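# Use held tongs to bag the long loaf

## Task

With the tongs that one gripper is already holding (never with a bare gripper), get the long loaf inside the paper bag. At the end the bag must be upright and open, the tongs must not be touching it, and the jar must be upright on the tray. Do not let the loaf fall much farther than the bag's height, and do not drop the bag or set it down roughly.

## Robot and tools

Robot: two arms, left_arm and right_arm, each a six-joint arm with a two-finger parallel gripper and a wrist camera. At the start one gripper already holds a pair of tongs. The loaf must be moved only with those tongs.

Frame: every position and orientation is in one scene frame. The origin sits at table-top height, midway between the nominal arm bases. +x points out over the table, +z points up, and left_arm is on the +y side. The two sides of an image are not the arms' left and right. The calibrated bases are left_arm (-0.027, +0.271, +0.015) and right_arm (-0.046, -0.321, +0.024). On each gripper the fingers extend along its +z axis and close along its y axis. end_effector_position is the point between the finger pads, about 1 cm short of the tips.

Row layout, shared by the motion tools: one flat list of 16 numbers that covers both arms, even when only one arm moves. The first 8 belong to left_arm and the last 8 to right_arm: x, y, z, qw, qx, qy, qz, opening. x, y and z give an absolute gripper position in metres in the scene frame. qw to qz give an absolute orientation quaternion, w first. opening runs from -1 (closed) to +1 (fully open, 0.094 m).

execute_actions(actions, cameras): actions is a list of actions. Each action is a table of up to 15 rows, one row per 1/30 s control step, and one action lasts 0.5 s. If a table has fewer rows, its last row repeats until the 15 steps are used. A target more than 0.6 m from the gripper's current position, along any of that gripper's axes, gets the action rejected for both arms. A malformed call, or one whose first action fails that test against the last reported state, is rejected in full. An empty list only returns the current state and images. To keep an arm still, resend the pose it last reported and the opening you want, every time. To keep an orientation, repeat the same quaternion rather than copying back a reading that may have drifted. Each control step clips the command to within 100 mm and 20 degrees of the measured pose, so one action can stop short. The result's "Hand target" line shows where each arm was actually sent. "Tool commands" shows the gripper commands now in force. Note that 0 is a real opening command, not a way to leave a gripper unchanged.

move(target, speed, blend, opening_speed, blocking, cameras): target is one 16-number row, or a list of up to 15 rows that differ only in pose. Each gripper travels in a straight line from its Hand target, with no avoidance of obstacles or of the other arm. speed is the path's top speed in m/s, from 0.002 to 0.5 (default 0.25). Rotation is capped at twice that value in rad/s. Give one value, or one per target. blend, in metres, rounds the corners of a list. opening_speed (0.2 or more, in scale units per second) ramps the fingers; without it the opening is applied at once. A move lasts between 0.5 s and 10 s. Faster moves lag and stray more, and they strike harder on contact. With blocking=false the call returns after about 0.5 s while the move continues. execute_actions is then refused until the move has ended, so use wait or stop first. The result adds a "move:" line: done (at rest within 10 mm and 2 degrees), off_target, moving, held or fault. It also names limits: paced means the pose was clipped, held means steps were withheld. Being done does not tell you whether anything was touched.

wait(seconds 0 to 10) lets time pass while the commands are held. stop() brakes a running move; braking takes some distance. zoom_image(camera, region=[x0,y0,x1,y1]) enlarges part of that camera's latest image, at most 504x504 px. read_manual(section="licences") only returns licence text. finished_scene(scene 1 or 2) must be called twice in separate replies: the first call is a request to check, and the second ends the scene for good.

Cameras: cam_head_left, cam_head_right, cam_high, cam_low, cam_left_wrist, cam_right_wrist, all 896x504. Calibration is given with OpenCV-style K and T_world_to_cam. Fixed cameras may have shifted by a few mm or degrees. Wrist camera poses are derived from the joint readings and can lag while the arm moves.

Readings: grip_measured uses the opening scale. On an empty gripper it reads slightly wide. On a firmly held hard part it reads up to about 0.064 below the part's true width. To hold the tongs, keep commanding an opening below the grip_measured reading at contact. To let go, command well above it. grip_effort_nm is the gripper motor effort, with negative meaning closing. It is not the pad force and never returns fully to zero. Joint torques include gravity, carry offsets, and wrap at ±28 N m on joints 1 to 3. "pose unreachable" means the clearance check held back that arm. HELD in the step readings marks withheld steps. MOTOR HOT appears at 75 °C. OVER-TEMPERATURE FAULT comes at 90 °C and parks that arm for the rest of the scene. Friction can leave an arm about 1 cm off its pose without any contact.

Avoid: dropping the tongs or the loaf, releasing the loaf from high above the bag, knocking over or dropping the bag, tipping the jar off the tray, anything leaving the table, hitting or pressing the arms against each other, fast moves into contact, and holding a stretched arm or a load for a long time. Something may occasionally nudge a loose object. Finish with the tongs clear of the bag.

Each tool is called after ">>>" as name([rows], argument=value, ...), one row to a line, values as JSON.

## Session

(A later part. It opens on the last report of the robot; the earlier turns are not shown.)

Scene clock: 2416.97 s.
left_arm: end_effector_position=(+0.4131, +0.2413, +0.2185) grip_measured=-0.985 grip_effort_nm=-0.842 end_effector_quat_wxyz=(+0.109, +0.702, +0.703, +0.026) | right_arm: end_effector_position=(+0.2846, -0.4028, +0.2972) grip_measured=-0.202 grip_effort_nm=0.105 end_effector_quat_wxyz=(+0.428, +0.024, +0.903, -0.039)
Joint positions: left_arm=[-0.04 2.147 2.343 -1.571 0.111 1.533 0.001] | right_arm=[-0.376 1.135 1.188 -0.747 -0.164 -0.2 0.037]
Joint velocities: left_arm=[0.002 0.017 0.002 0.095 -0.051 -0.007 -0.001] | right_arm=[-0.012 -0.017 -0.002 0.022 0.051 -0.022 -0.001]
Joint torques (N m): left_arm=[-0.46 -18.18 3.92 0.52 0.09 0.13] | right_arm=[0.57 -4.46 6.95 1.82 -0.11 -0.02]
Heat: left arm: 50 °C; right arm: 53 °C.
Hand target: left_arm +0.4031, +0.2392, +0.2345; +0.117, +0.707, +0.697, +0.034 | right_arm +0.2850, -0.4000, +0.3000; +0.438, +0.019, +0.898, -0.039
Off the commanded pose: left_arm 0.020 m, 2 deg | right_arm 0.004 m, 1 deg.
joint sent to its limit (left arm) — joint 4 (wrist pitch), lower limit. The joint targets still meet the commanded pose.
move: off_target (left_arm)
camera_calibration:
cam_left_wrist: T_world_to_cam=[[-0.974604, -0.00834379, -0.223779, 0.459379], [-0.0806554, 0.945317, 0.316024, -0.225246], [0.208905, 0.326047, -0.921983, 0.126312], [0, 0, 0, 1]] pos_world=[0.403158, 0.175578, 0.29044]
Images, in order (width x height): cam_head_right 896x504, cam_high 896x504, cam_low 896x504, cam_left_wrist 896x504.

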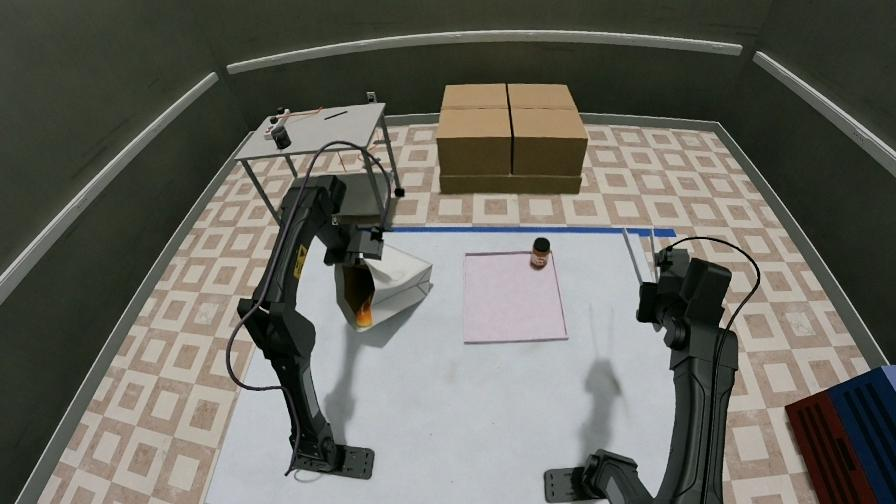

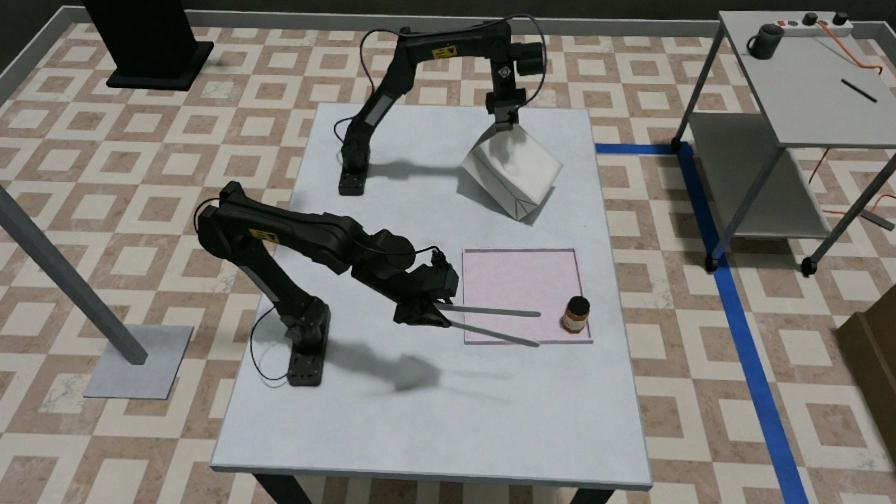

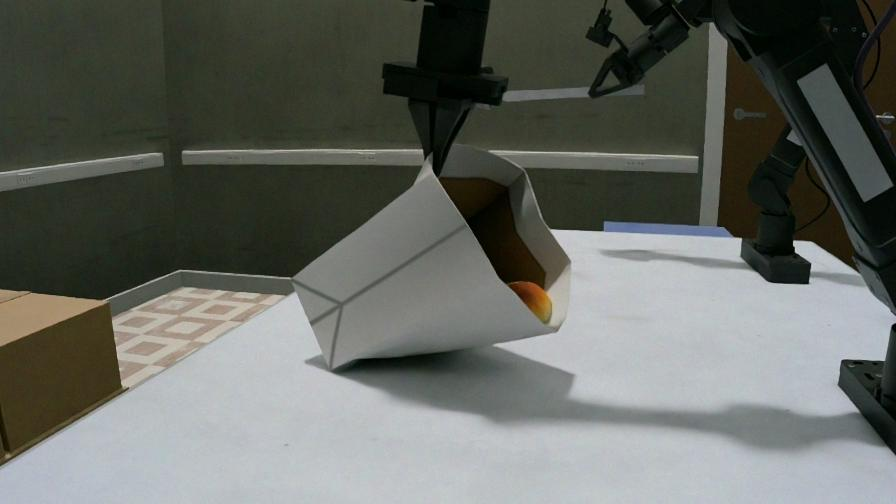

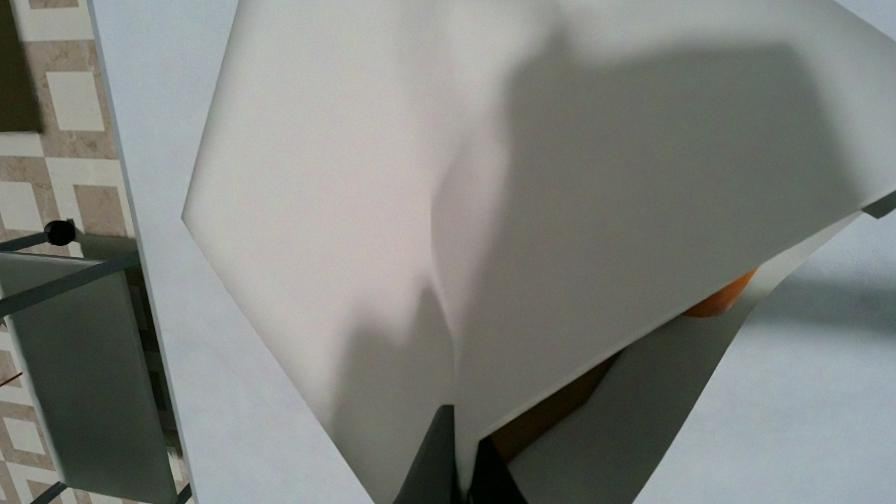

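>>> move([
  [0.415,0.24,0.305,0.2481,0.6889,0.6770,0.0735,-1,0.285,-0.40,0.30,0.4378,0.0191,0.8982,-0.0392,-0.20],
  [0.355,0.262,0.30,0.2481,0.6889,0.6770,0.0735,-1,0.285,-0.40,0.30,0.4378,0.0191,0.8982,-0.0392,-0.20],
], speed=0.06, blend=0.03, cameras=["cam_left_wrist","cam_low","cam_high","cam_head_right"])

Scene clock: 2471.50 s.
left_arm: end_effector_position=(+0.3586, +0.2634, +0.2885) grip_measured=-0.985 grip_effort_nm=-0.838 end_effector_quat_wxyz=(+0.229, +0.690, +0.684, +0.065) | right_arm: end_effector_position=(+0.2846, -0.4028, +0.2972) grip_measured=-0.202 grip_effort_nm=0.105 end_effector_quat_wxyz=(+0.428, +0.024, +0.903, -0.039)
Joint positions: left_arm=[0.086 1.74 1.985 -1.412 0.269 1.624 0.001] | right_arm=[-0.376 1.135 1.188 -0.747 -0.164 -0.2 0.037]
Joint velocities: left_arm=[-0.002 0.007 -0.007 -0.037 -0.007 -0.007 0] | right_arm=[-0.002 -0.002 0.007 -0.066 -0.081 0.037 -0.001]
Joint torques (N m): left_arm=[0.38 -12.81 4.14 1.09 0.39 0.09] | right_arm=[0.58 -4.46 6.95 1.82 -0.11 -0.02]
Heat: left arm: 54 °C; right arm: 53 °C.
Hand target: left_arm +0.3544, +0.2610, +0.2998; +0.248, +0.690, +0.676, +0.074 | right_arm +0.2850, -0.4000, +0.3000; +0.438, +0.019, +0.898, -0.039
Off the commanded pose: left_arm 0.012 m, 2 deg | right_arm 0.004 m, 1 deg.
move: off_target (left_arm)
camera_calibration:
cam_left_wrist: T_world_to_cam=[[-0.898617, -0.039259, -0.436974, 0.464503], [-0.130183, 0.974992, 0.180119, -0.223523], [0.418975, 0.218745, -0.881255, 0.136273], [0, 0, 0, 1]] pos_world=[0.331217, 0.20636, 0.363328]
Images, in order (width x height): cam_head_right 896x504, cam_high 896x504, cam_low 896x504, cam_left_wrist 896x504.

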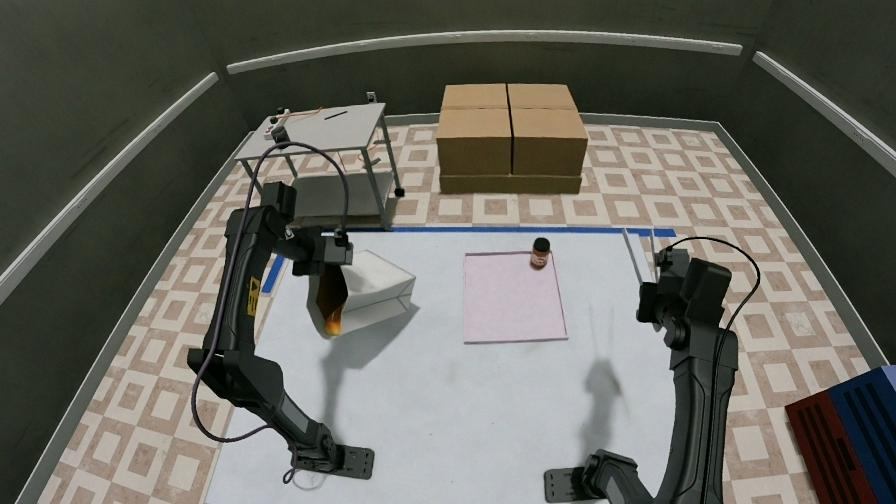

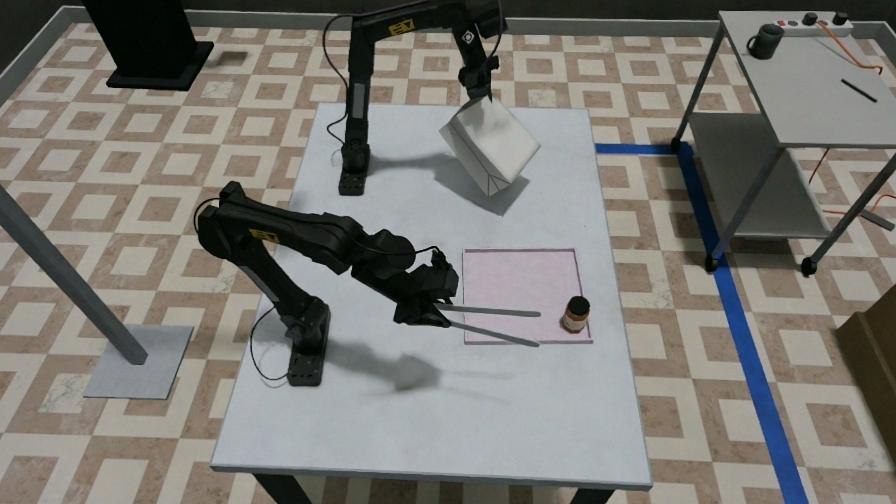

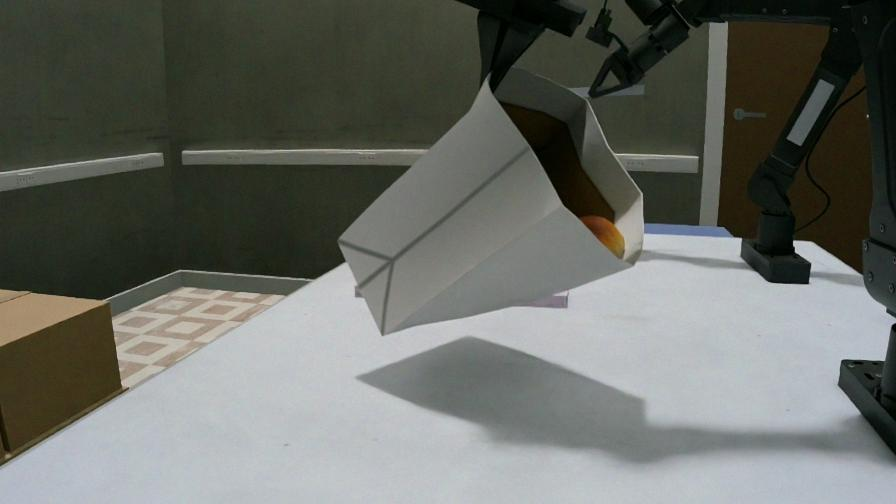

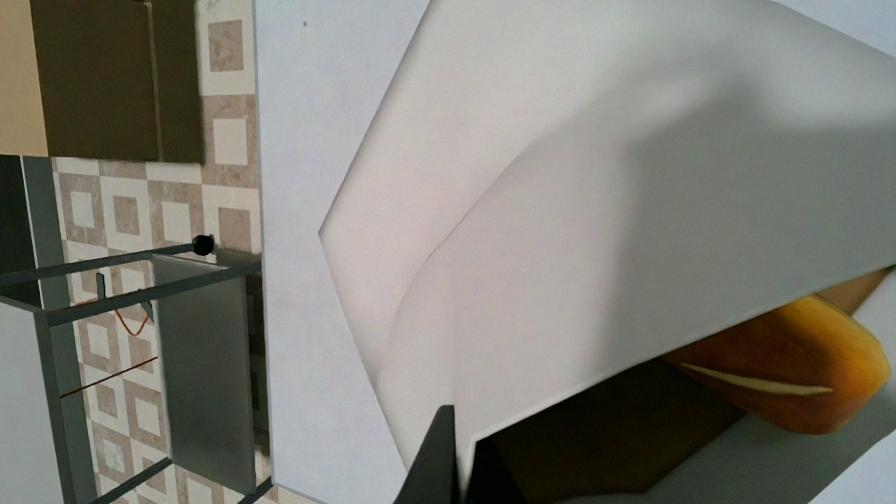

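>>> move([
  [0.336,0.2735,0.228,0.3280,0.6703,0.6587,0.0971,-1,0.285,-0.40,0.30,0.4378,0.0191,0.8982,-0.0392,-0.20],
], speed=0.05, cameras=["cam_left_wrist","cam_low"])

Scene clock: 2495.43 s.
left_arm: end_effector_position=(+0.3399, +0.2755, +0.2199) grip_measured=-0.985 grip_effort_nm=-0.838 end_effector_quat_wxyz=(+0.313, +0.671, +0.666, +0.089) | right_arm: end_effector_position=(+0.2846, -0.4028, +0.2972) grip_measured=-0.202 grip_effort_nm=0.110 end_effector_quat_wxyz=(+0.428, +0.024, +0.903, -0.039)
Joint positions: left_arm=[0.192 1.459 1.32 -0.9 0.415 1.669 0.001] | right_arm=[-0.376 1.135 1.188 -0.747 -0.164 -0.2 0.037]
Joint velocities: left_arm=[-0.017 -0.017 -0.007 0.11 -0.051 0.007 -0.001] | right_arm=[0.027 0.012 0.012 -0.037 -0.051 -0.037 0]
Joint torques (N m): left_arm=[0.43 -10.15 4.57 1.29 0.43 0.09] | right_arm=[0.58 -4.45 6.97 1.83 -0.11 -0.02]
Heat: left arm: 50 °C; right arm: 53 °C.
Hand target: left_arm +0.3369, +0.2732, +0.2282; +0.328, +0.671, +0.658, +0.098 | right_arm +0.2849, -0.4000, +0.3000; +0.438, +0.019, +0.898, -0.039
Off the commanded pose: left_arm 0.009 m, 2 deg | right_arm 0.004 m, 1 deg.
move: done
camera_calibration:
cam_left_wrist: T_world_to_cam=[[-0.819056, -0.0861072, -0.567216, 0.432688], [-0.152329, 0.985826, 0.0703071, -0.196688], [0.553122, 0.143989, -0.820563, 0.0426471], [0, 0, 0, 1]] pos_world=[0.300846, 0.225017, 0.294251]
Images, in order (width x height): cam_low 896x504, cam_left_wrist 896x504.

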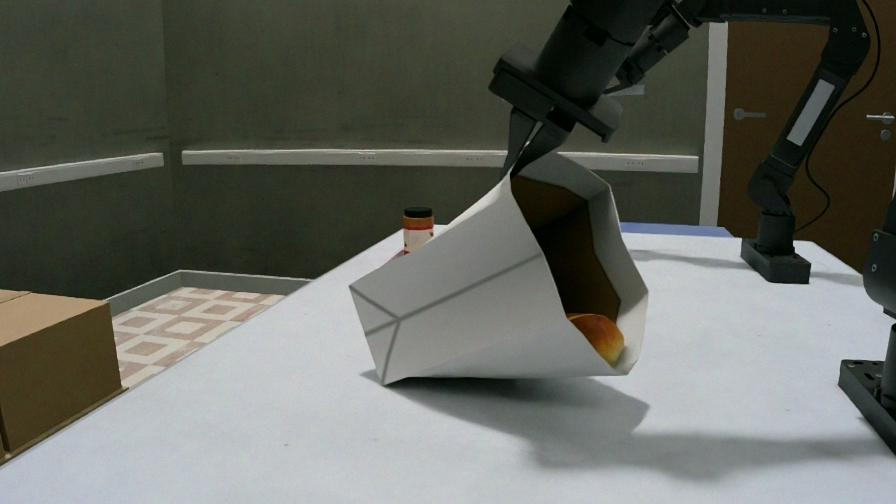

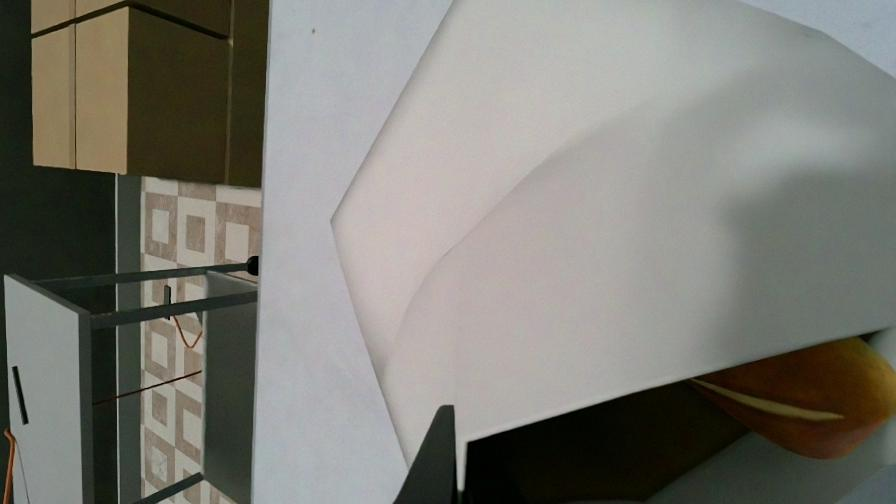

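>>> execute_actions(actions=[], cameras=["cam_low","cam_high","cam_head_left"])

Scene clock: 2518.17 s.
left_arm: end_effector_position=(+0.3402, +0.2755, +0.2201) grip_measured=-0.985 grip_effort_nm=-0.838 end_effector_quat_wxyz=(+0.313, +0.671, +0.666, +0.090) | right_arm: end_effector_position=(+0.2846, -0.4028, +0.2972) grip_measured=-0.202 grip_effort_nm=0.100 end_effector_quat_wxyz=(+0.428, +0.024, +0.903, -0.039)
Joint positions: left_arm=[0.192 1.459 1.32 -0.899 0.416 1.669 0.001] | right_arm=[-0.376 1.135 1.188 -0.747 -0.164 -0.2 0.037]
Joint velocities: left_arm=[-0.007 -0.022 -0.012 -0.007 -0.022 0.037 -0.002] | right_arm=[0.012 0.007 -0.007 0.051 0.051 -0.051 0.001]
Joint torques (N m): left_arm=[0.5 -10.19 4.6 1.24 0.47 0.09] | right_arm=[0.57 -4.46 6.95 1.82 -0.11 -0.02]
Heat: left arm: 51 °C; right arm: 53 °C.
Hand target: left_arm +0.3369, +0.2732, +0.2283; +0.328, +0.671, +0.658, +0.098 | right_arm +0.2849, -0.4000, +0.3000; +0.438, +0.019, +0.898, -0.039
Tool commands: left_gripper/opening=-1.0 right_gripper/opening=-0.2
Off the commanded pose: left_arm 0.009 m, 2 deg | right_arm 0.004 m, 1 deg.
Images, in order (width x height): cam_head_left 896x504, cam_high 896x504, cam_low 896x504.

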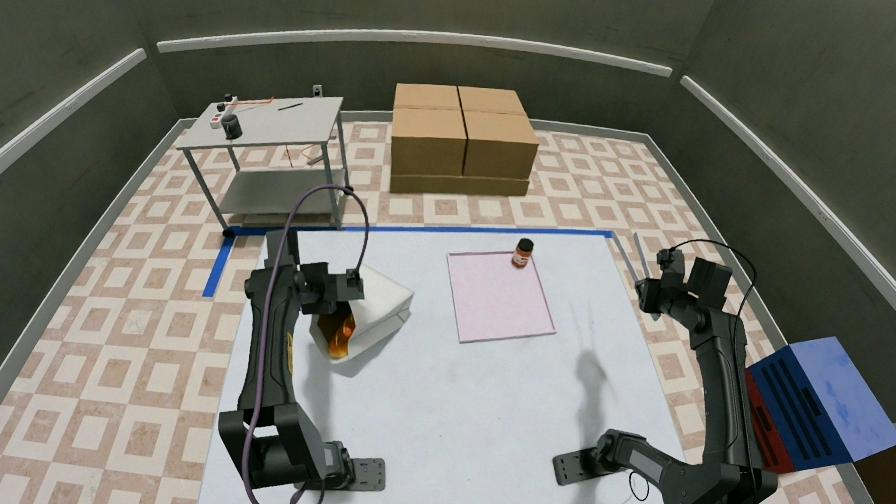

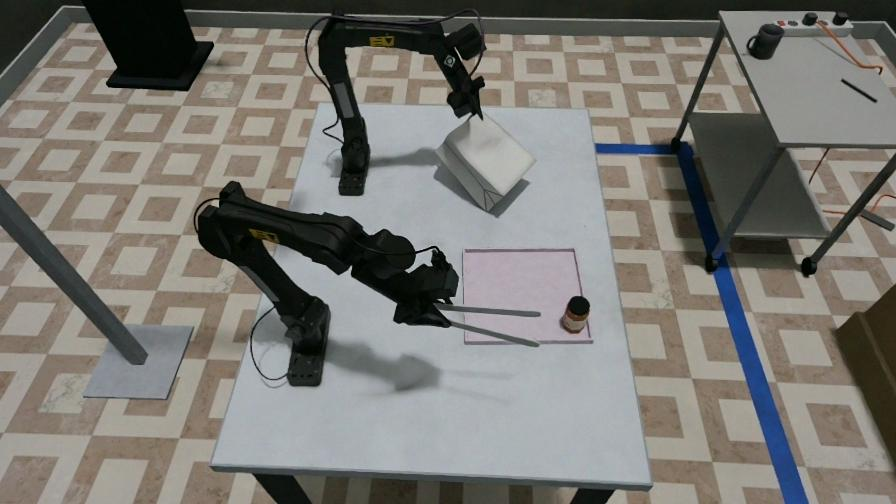

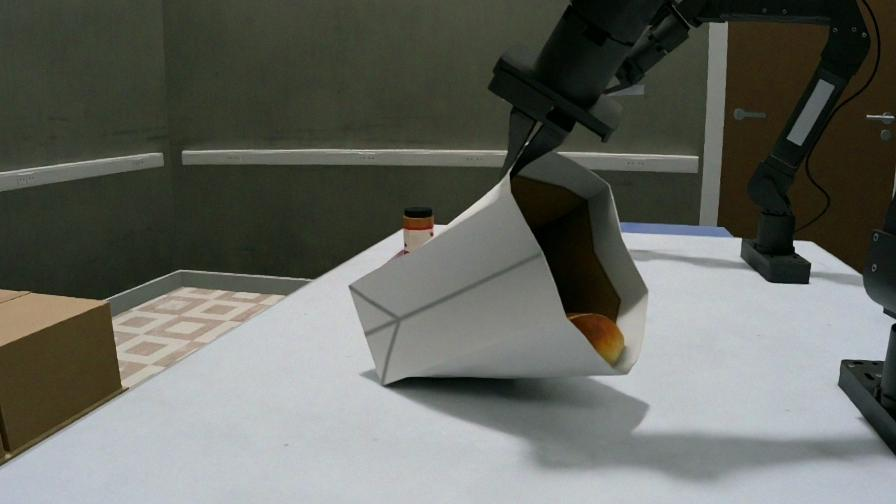

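>>> move(target=[0.336,0.2735,0.212,0.328,0.6703,0.6587,0.0971,-1,0.285,-0.40,0.30,0.4378,0.0191,0.8982,-0.0392,-0.20], speed=0.04, cameras=["cam_low","cam_high","cam_left_wrist"])

Scene clock: 2544.80 s.
left_arm: end_effector_position=(+0.3393, +0.2749, +0.2048) grip_measured=-0.985 grip_effort_nm=-0.838 end_effector_quat_wxyz=(+0.315, +0.671, +0.666, +0.089) | right_arm: end_effector_position=(+0.2846, -0.4028, +0.2972) grip_measured=-0.202 grip_effort_nm=0.095 end_effector_quat_wxyz=(+0.428, +0.024, +0.903, -0.039)
Joint positions: left_arm=[0.193 1.45 1.25 -0.837 0.42 1.669 0.001] | right_arm=[-0.376 1.135 1.188 -0.747 -0.164 -0.2 0.037]
Joint velocities: left_arm=[0.007 -0.012 -0.002 -0.037 -0.037 -0.037 0] | right_arm=[-0.032 -0.007 -0.002 -0.051 -0.037 -0.081 0]
Joint torques (N m): left_arm=[0.47 -10.06 4.63 1.22 0.41 0.09] | right_arm=[0.57 -4.48 6.95 1.82 -0.11 -0.02]
Heat: left arm: 52 °C; right arm: 53 °C.
Hand target: left_arm +0.3361, +0.2735, +0.2118; +0.327, +0.671, +0.659, +0.097 | right_arm +0.2850, -0.4000, +0.3000; +0.438, +0.019, +0.898, -0.039
Off the commanded pose: left_arm 0.008 m, 2 deg | right_arm 0.004 m, 1 deg.
move: done
camera_calibration:
cam_left_wrist: T_world_to_cam=[[-0.817459, -0.0867554, -0.569416, 0.423599], [-0.150997, 0.986295, 0.0665015, -0.194914], [0.555843, 0.140342, -0.819355, 0.0304913], [0, 0, 0, 1]] pos_world=[0.299895, 0.224713, 0.27915]
Images, in order (width x height): cam_high 896x504, cam_low 896x504, cam_left_wrist 896x504.

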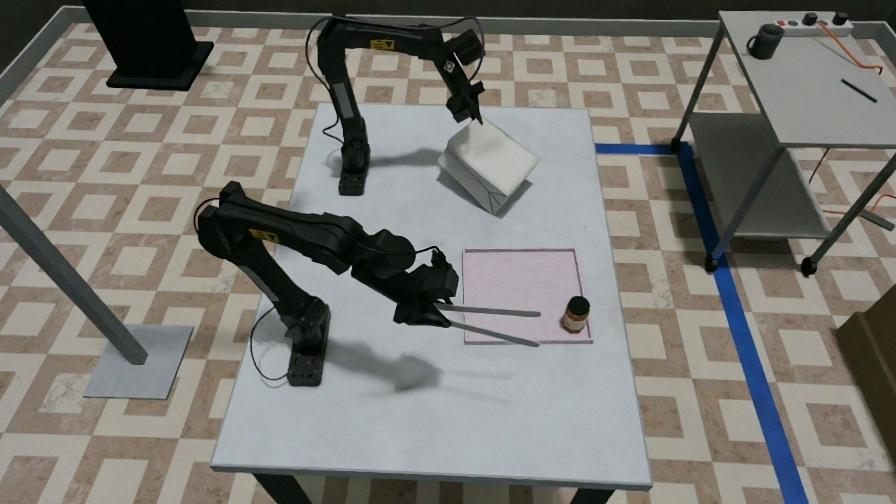

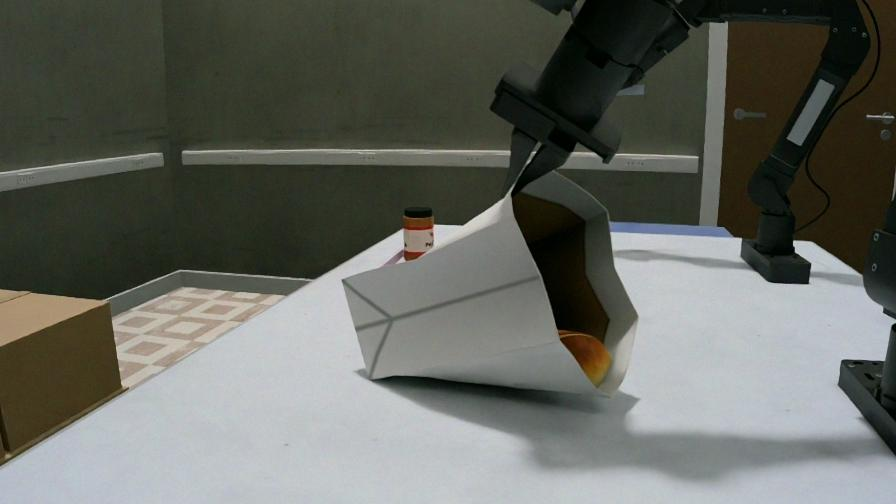

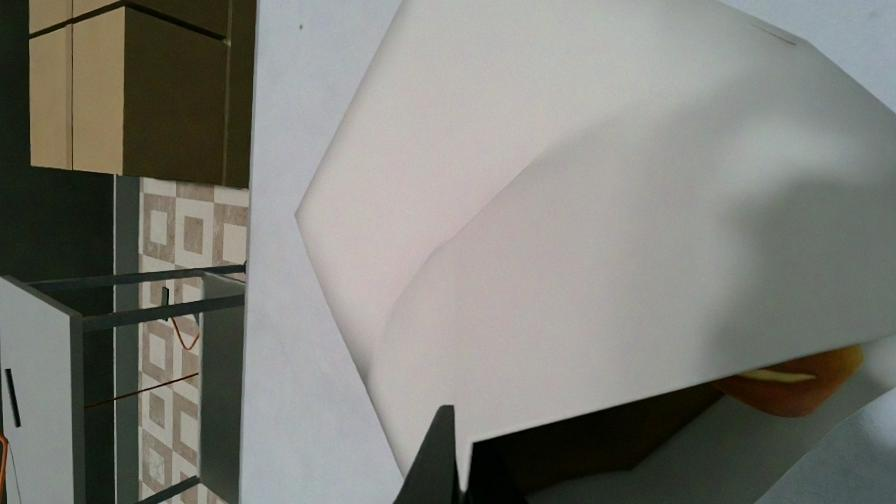

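>>> move(target=[0.358,0.2615,0.212,0.2481,0.6889,0.6770,0.0735,-1,0.285,-0.40,0.30,0.4378,0.0191,0.8982,-0.0392,-0.20], speed=0.05, cameras=["cam_low","cam_high","cam_left_wrist"])

>>> zoom_image(camera="cam_low", region=[300, 60, 750, 440])

Scene clock: 2556.67 s.
left_arm: end_effector_position=(+0.3540, +0.2641, +0.2089) grip_measured=-0.985 grip_effort_nm=-0.838 end_effector_quat_wxyz=(+0.247, +0.691, +0.674, +0.079) | right_arm: end_effector_position=(+0.2846, -0.4028, +0.2972) grip_measured=-0.202 grip_effort_nm=0.110 end_effector_quat_wxyz=(+0.428, +0.024, +0.903, -0.039)
Joint positions: left_arm=[0.097 1.583 1.459 -1.002 0.288 1.641 0.001] | right_arm=[-0.376 1.135 1.188 -0.747 -0.164 -0.2 0.037]
Joint velocities: left_arm=[-0.002 -0.002 0.007 -0.11 -0.022 -0.022 0] | right_arm=[-0.022 0.012 -0.027 -0.051 -0.11 0.037 -0.001]
Joint torques (N m): left_arm=[-0.5 -6.42 8.2 0.84 0.19 -0.06] | right_arm=[0.58 -4.46 6.95 1.82 -0.11 -0.02]
Heat: left arm: 50 °C; right arm: 53 °C.
Hand target: left_arm +0.3578, +0.2617, +0.2117; +0.248, +0.689, +0.677, +0.073 | right_arm +0.2850, -0.4000, +0.3000; +0.438, +0.019, +0.898, -0.039
Off the commanded pose: left_arm 0.006 m, 1 deg | right_arm 0.004 m, 1 deg.
move: done
camera_calibration:
cam_left_wrist: T_world_to_cam=[[-0.87751, -0.0323859, -0.478464, 0.424979], [-0.127985, 0.977345, 0.168573, -0.209411], [0.462165, 0.209161, -0.861775, 0.0510316], [0, 0, 0, 1]] pos_world=[0.322537, 0.207756, 0.282616]
Images, in order (width x height): cam_high 896x504, cam_low 896x504, cam_left_wrist 896x504.

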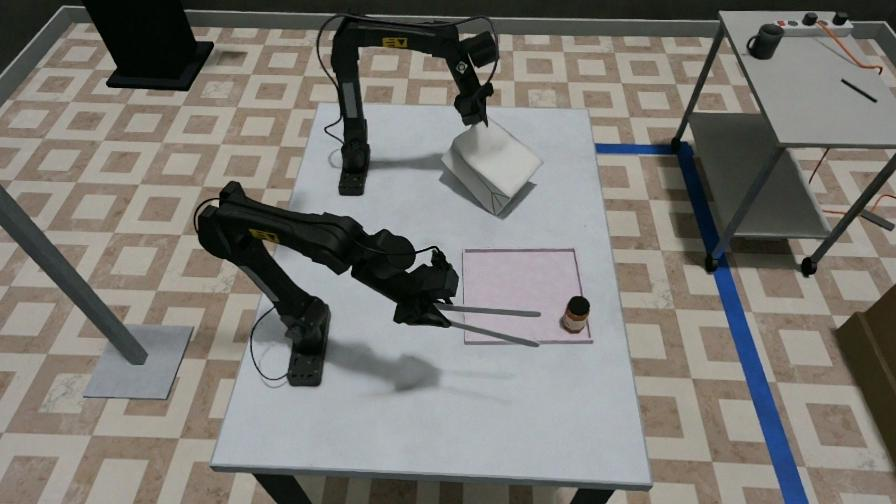

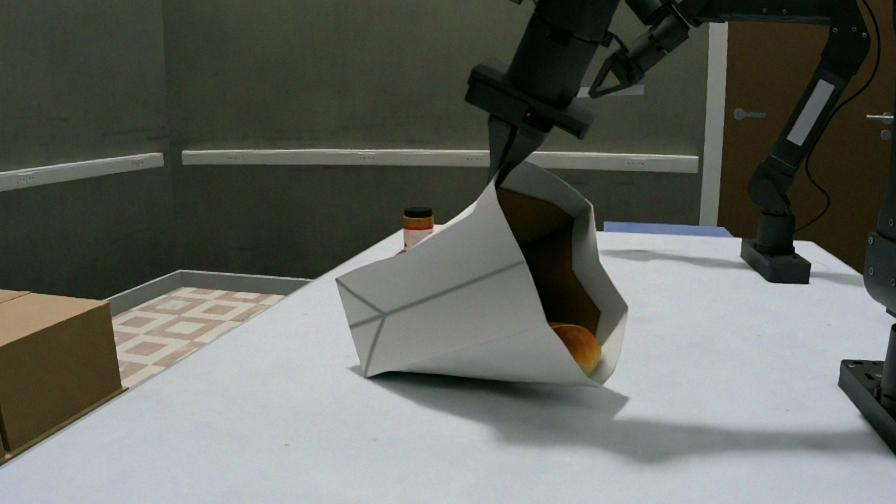

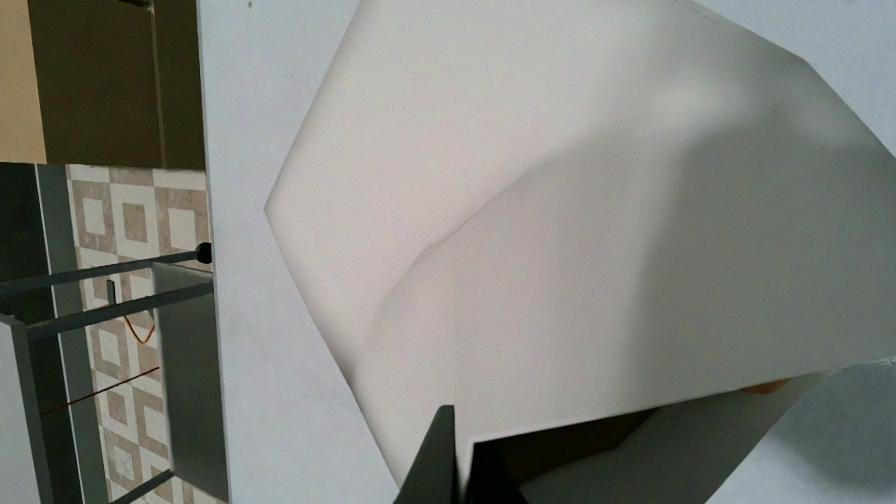

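Scaled by 1.120.

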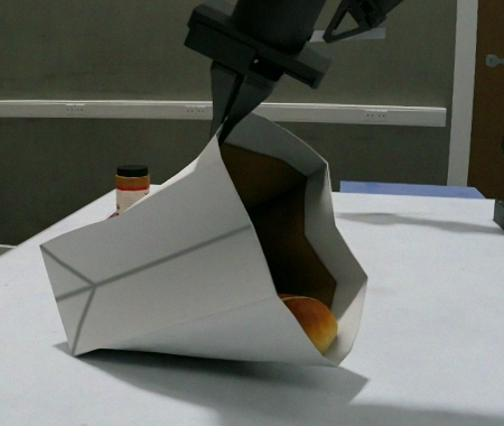

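>>> move(target=[0.382,0.2483,0.216,0.199,0.698,0.686,0.059,-1,0.285,-0.40,0.30,0.4378,0.0191,0.8982,-0.0392,-0.20], speed=0.05, cameras=["cam_low","cam_high","cam_left_wrist"])

>>> zoom_image(camera="cam_low", region=[300, 60, 750, 440])

Scene clock: 2582.10 s.
left_arm: end_effector_position=(+0.3781, +0.2514, +0.2161) grip_measured=-0.985 grip_effort_nm=-0.838 end_effector_quat_wxyz=(+0.201, +0.700, +0.683, +0.065) | right_arm: end_effector_position=(+0.2846, -0.4028, +0.2972) grip_measured=-0.202 grip_effort_nm=0.095 end_effector_quat_wxyz=(+0.428, +0.024, +0.903, -0.039)
Joint positions: left_arm=[0.025 1.751 1.715 -1.161 0.207 1.595 0.001] | right_arm=[-0.376 1.135 1.188 -0.747 -0.164 -0.2 0.037]
Joint velocities: left_arm=[-0.012 -0.007 0.012 0.007 -0.066 0.007 0.001] | right_arm=[0.017 -0.002 -0.007 0.022 -0.022 -0.037 0.001]
Joint torques (N m): left_arm=[-0.49 -7.71 7.95 0.73 0.16 -0.09] | right_arm=[0.58 -4.46 6.95 1.82 -0.11 -0.02]
Heat: left arm: 47 °C; right arm: 53 °C.
Hand target: left_arm +0.3818, +0.2488, +0.2160; +0.199, +0.697, +0.686, +0.059 | right_arm +0.2850, -0.4000, +0.3000; +0.438, +0.019, +0.898, -0.039
Off the commanded pose: left_arm 0.005 m, 1 deg | right_arm 0.004 m, 1 deg.
move: done
camera_calibration:
cam_left_wrist: T_world_to_cam=[[-0.915765, -0.0111957, -0.401557, 0.441677], [-0.111335, 0.967527, 0.226928, -0.211581], [0.385977, 0.252521, -0.887274, 0.0722334], [0, 0, 0, 1]] pos_world=[0.353036, 0.191415, 0.289463]
Images, in order (width x height): cam_high 896x504, cam_low 896x504, cam_left_wrist 896x504.

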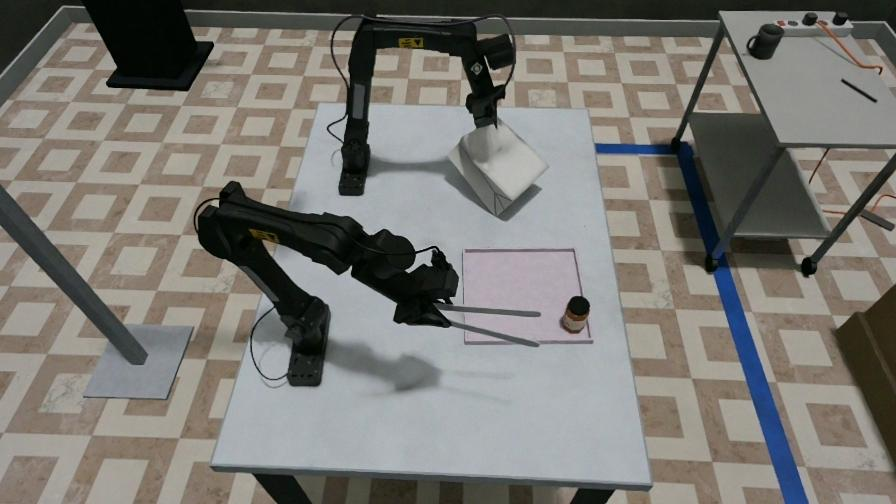

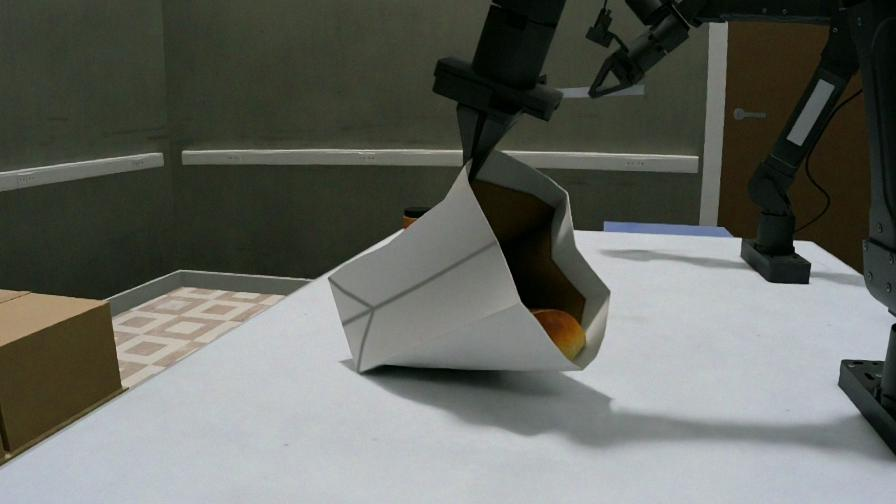

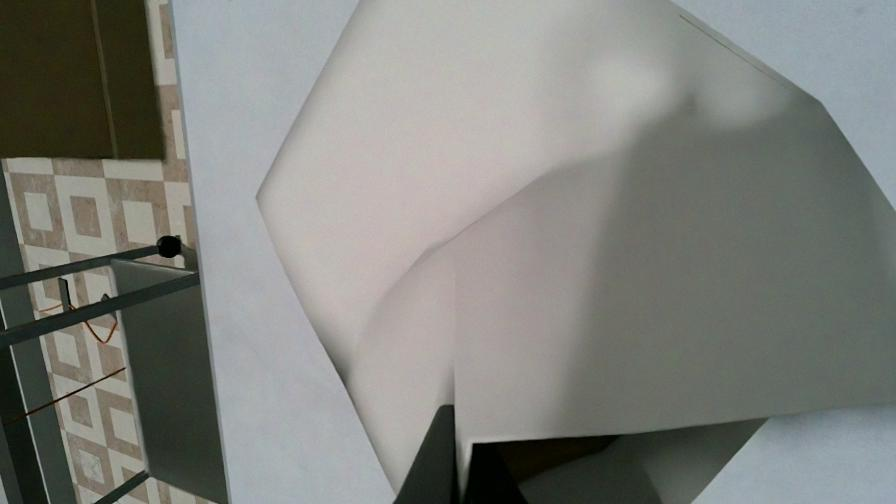

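Scaled by 1.120.

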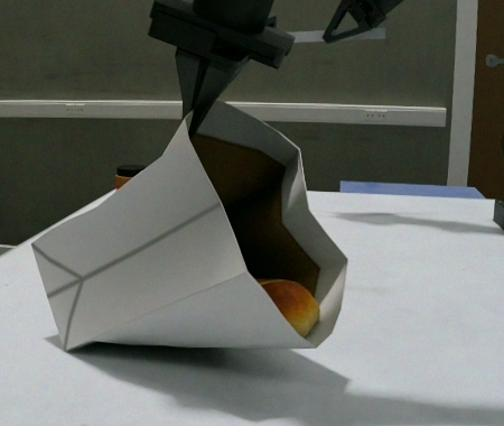

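>>> move([
  [0.382,0.2483,0.248,0.199,0.698,0.686,0.059,-1,0.285,-0.40,0.30,0.4378,0.0191,0.8982,-0.0392,-0.20],
  [0.315,0.285,0.248,0.199,0.698,0.686,0.059,-1,0.285,-0.40,0.30,0.4378,0.0191,0.8982,-0.0392,-0.20],
  [0.315,0.285,0.228,0.199,0.698,0.686,0.059,-1,0.285,-0.40,0.30,0.4378,0.0191,0.8982,-0.0392,-0.20],
], speed=0.06, blend=0.01, cameras=["cam_low","cam_high","cam_left_wrist"])

>>> zoom_image(camera="cam_low", region=[300, 60, 750, 440])

Scene clock: 2629.27 s.
left_arm: end_effector_position=(+0.3181, +0.2856, +0.2207) grip_measured=-0.985 grip_effort_nm=-0.833 end_effector_quat_wxyz=(+0.185, +0.697, +0.691, +0.051) | right_arm: end_effector_position=(+0.2846, -0.4028, +0.2972) grip_measured=-0.202 grip_effort_nm=0.100 end_effector_quat_wxyz=(+0.428, +0.024, +0.903, -0.039)
Joint positions: left_arm=[0.147 1.583 1.565 -1.246 0.24 1.702 0.001] | right_arm=[-0.376 1.135 1.188 -0.747 -0.164 -0.2 0.037]
Joint velocities: left_arm=[-0.002 -0.002 0.012 0.081 -0.037 0.022 0.001] | right_arm=[0.007 0.002 -0.017 0.037 0.095 -0.007 0]
Joint torques (N m): left_arm=[0.43 -11.36 4.1 0.94 0.3 0.08] | right_arm=[0.58 -4.46 6.95 1.82 -0.11 -0.02]
Heat: left arm: 47 °C; right arm: 53 °C.
Hand target: left_arm +0.3149, +0.2839, +0.2279; +0.199, +0.698, +0.686, +0.059 | right_arm +0.2850, -0.4000, +0.3000; +0.438, +0.019, +0.898, -0.039
Off the commanded pose: left_arm 0.008 m, 2 deg | right_arm 0.004 m, 1 deg.
move: done
camera_calibration:
cam_left_wrist: T_world_to_cam=[[-0.932114, -0.0229089, -0.361439, 0.388641], [-0.113683, 0.966063, 0.231945, -0.252347], [0.343859, 0.257289, -0.903085, 0.106389], [0, 0, 0, 1]] pos_world=[0.296987, 0.225313, 0.295079]
Images, in order (width x height): cam_high 896x504, cam_low 896x504, cam_left_wrist 896x504.

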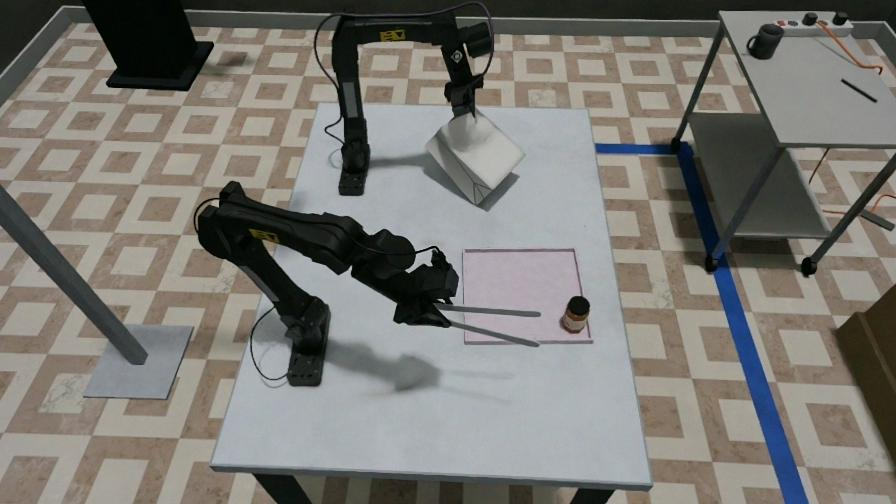

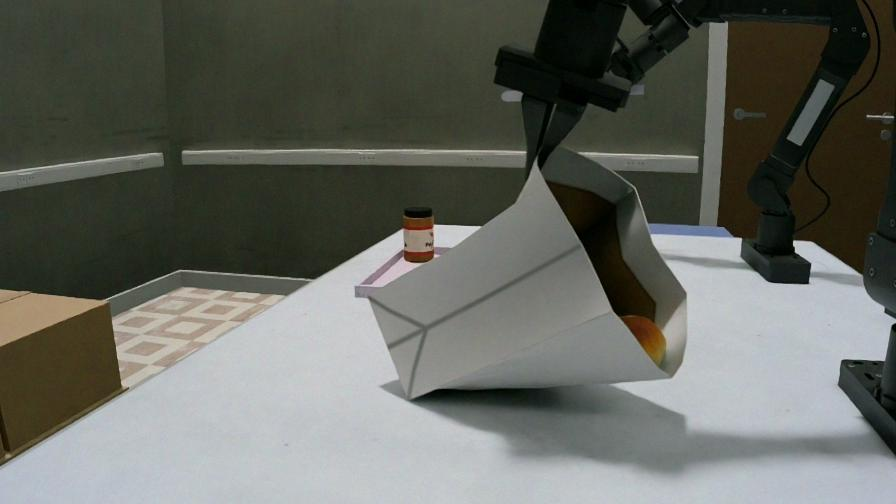

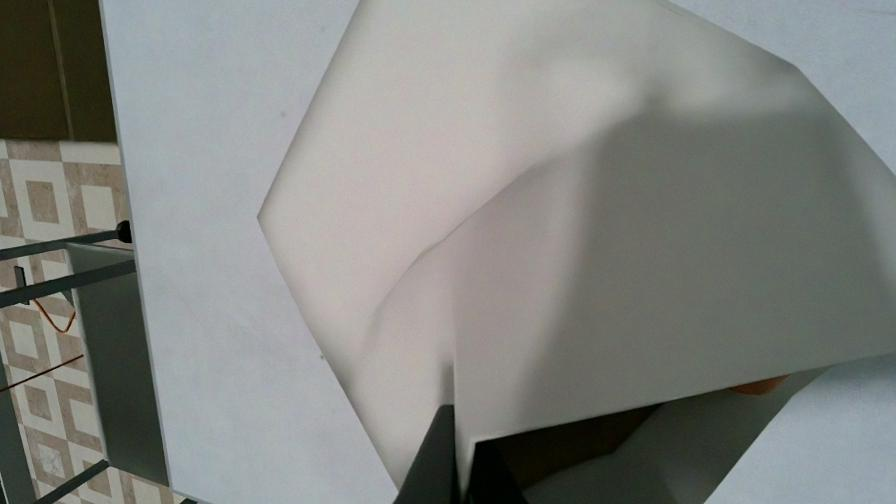

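Scaled by 1.120.

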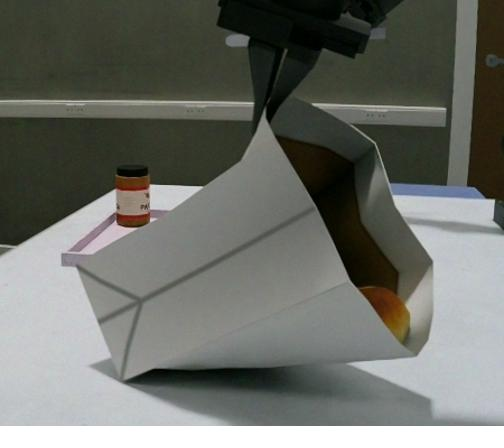

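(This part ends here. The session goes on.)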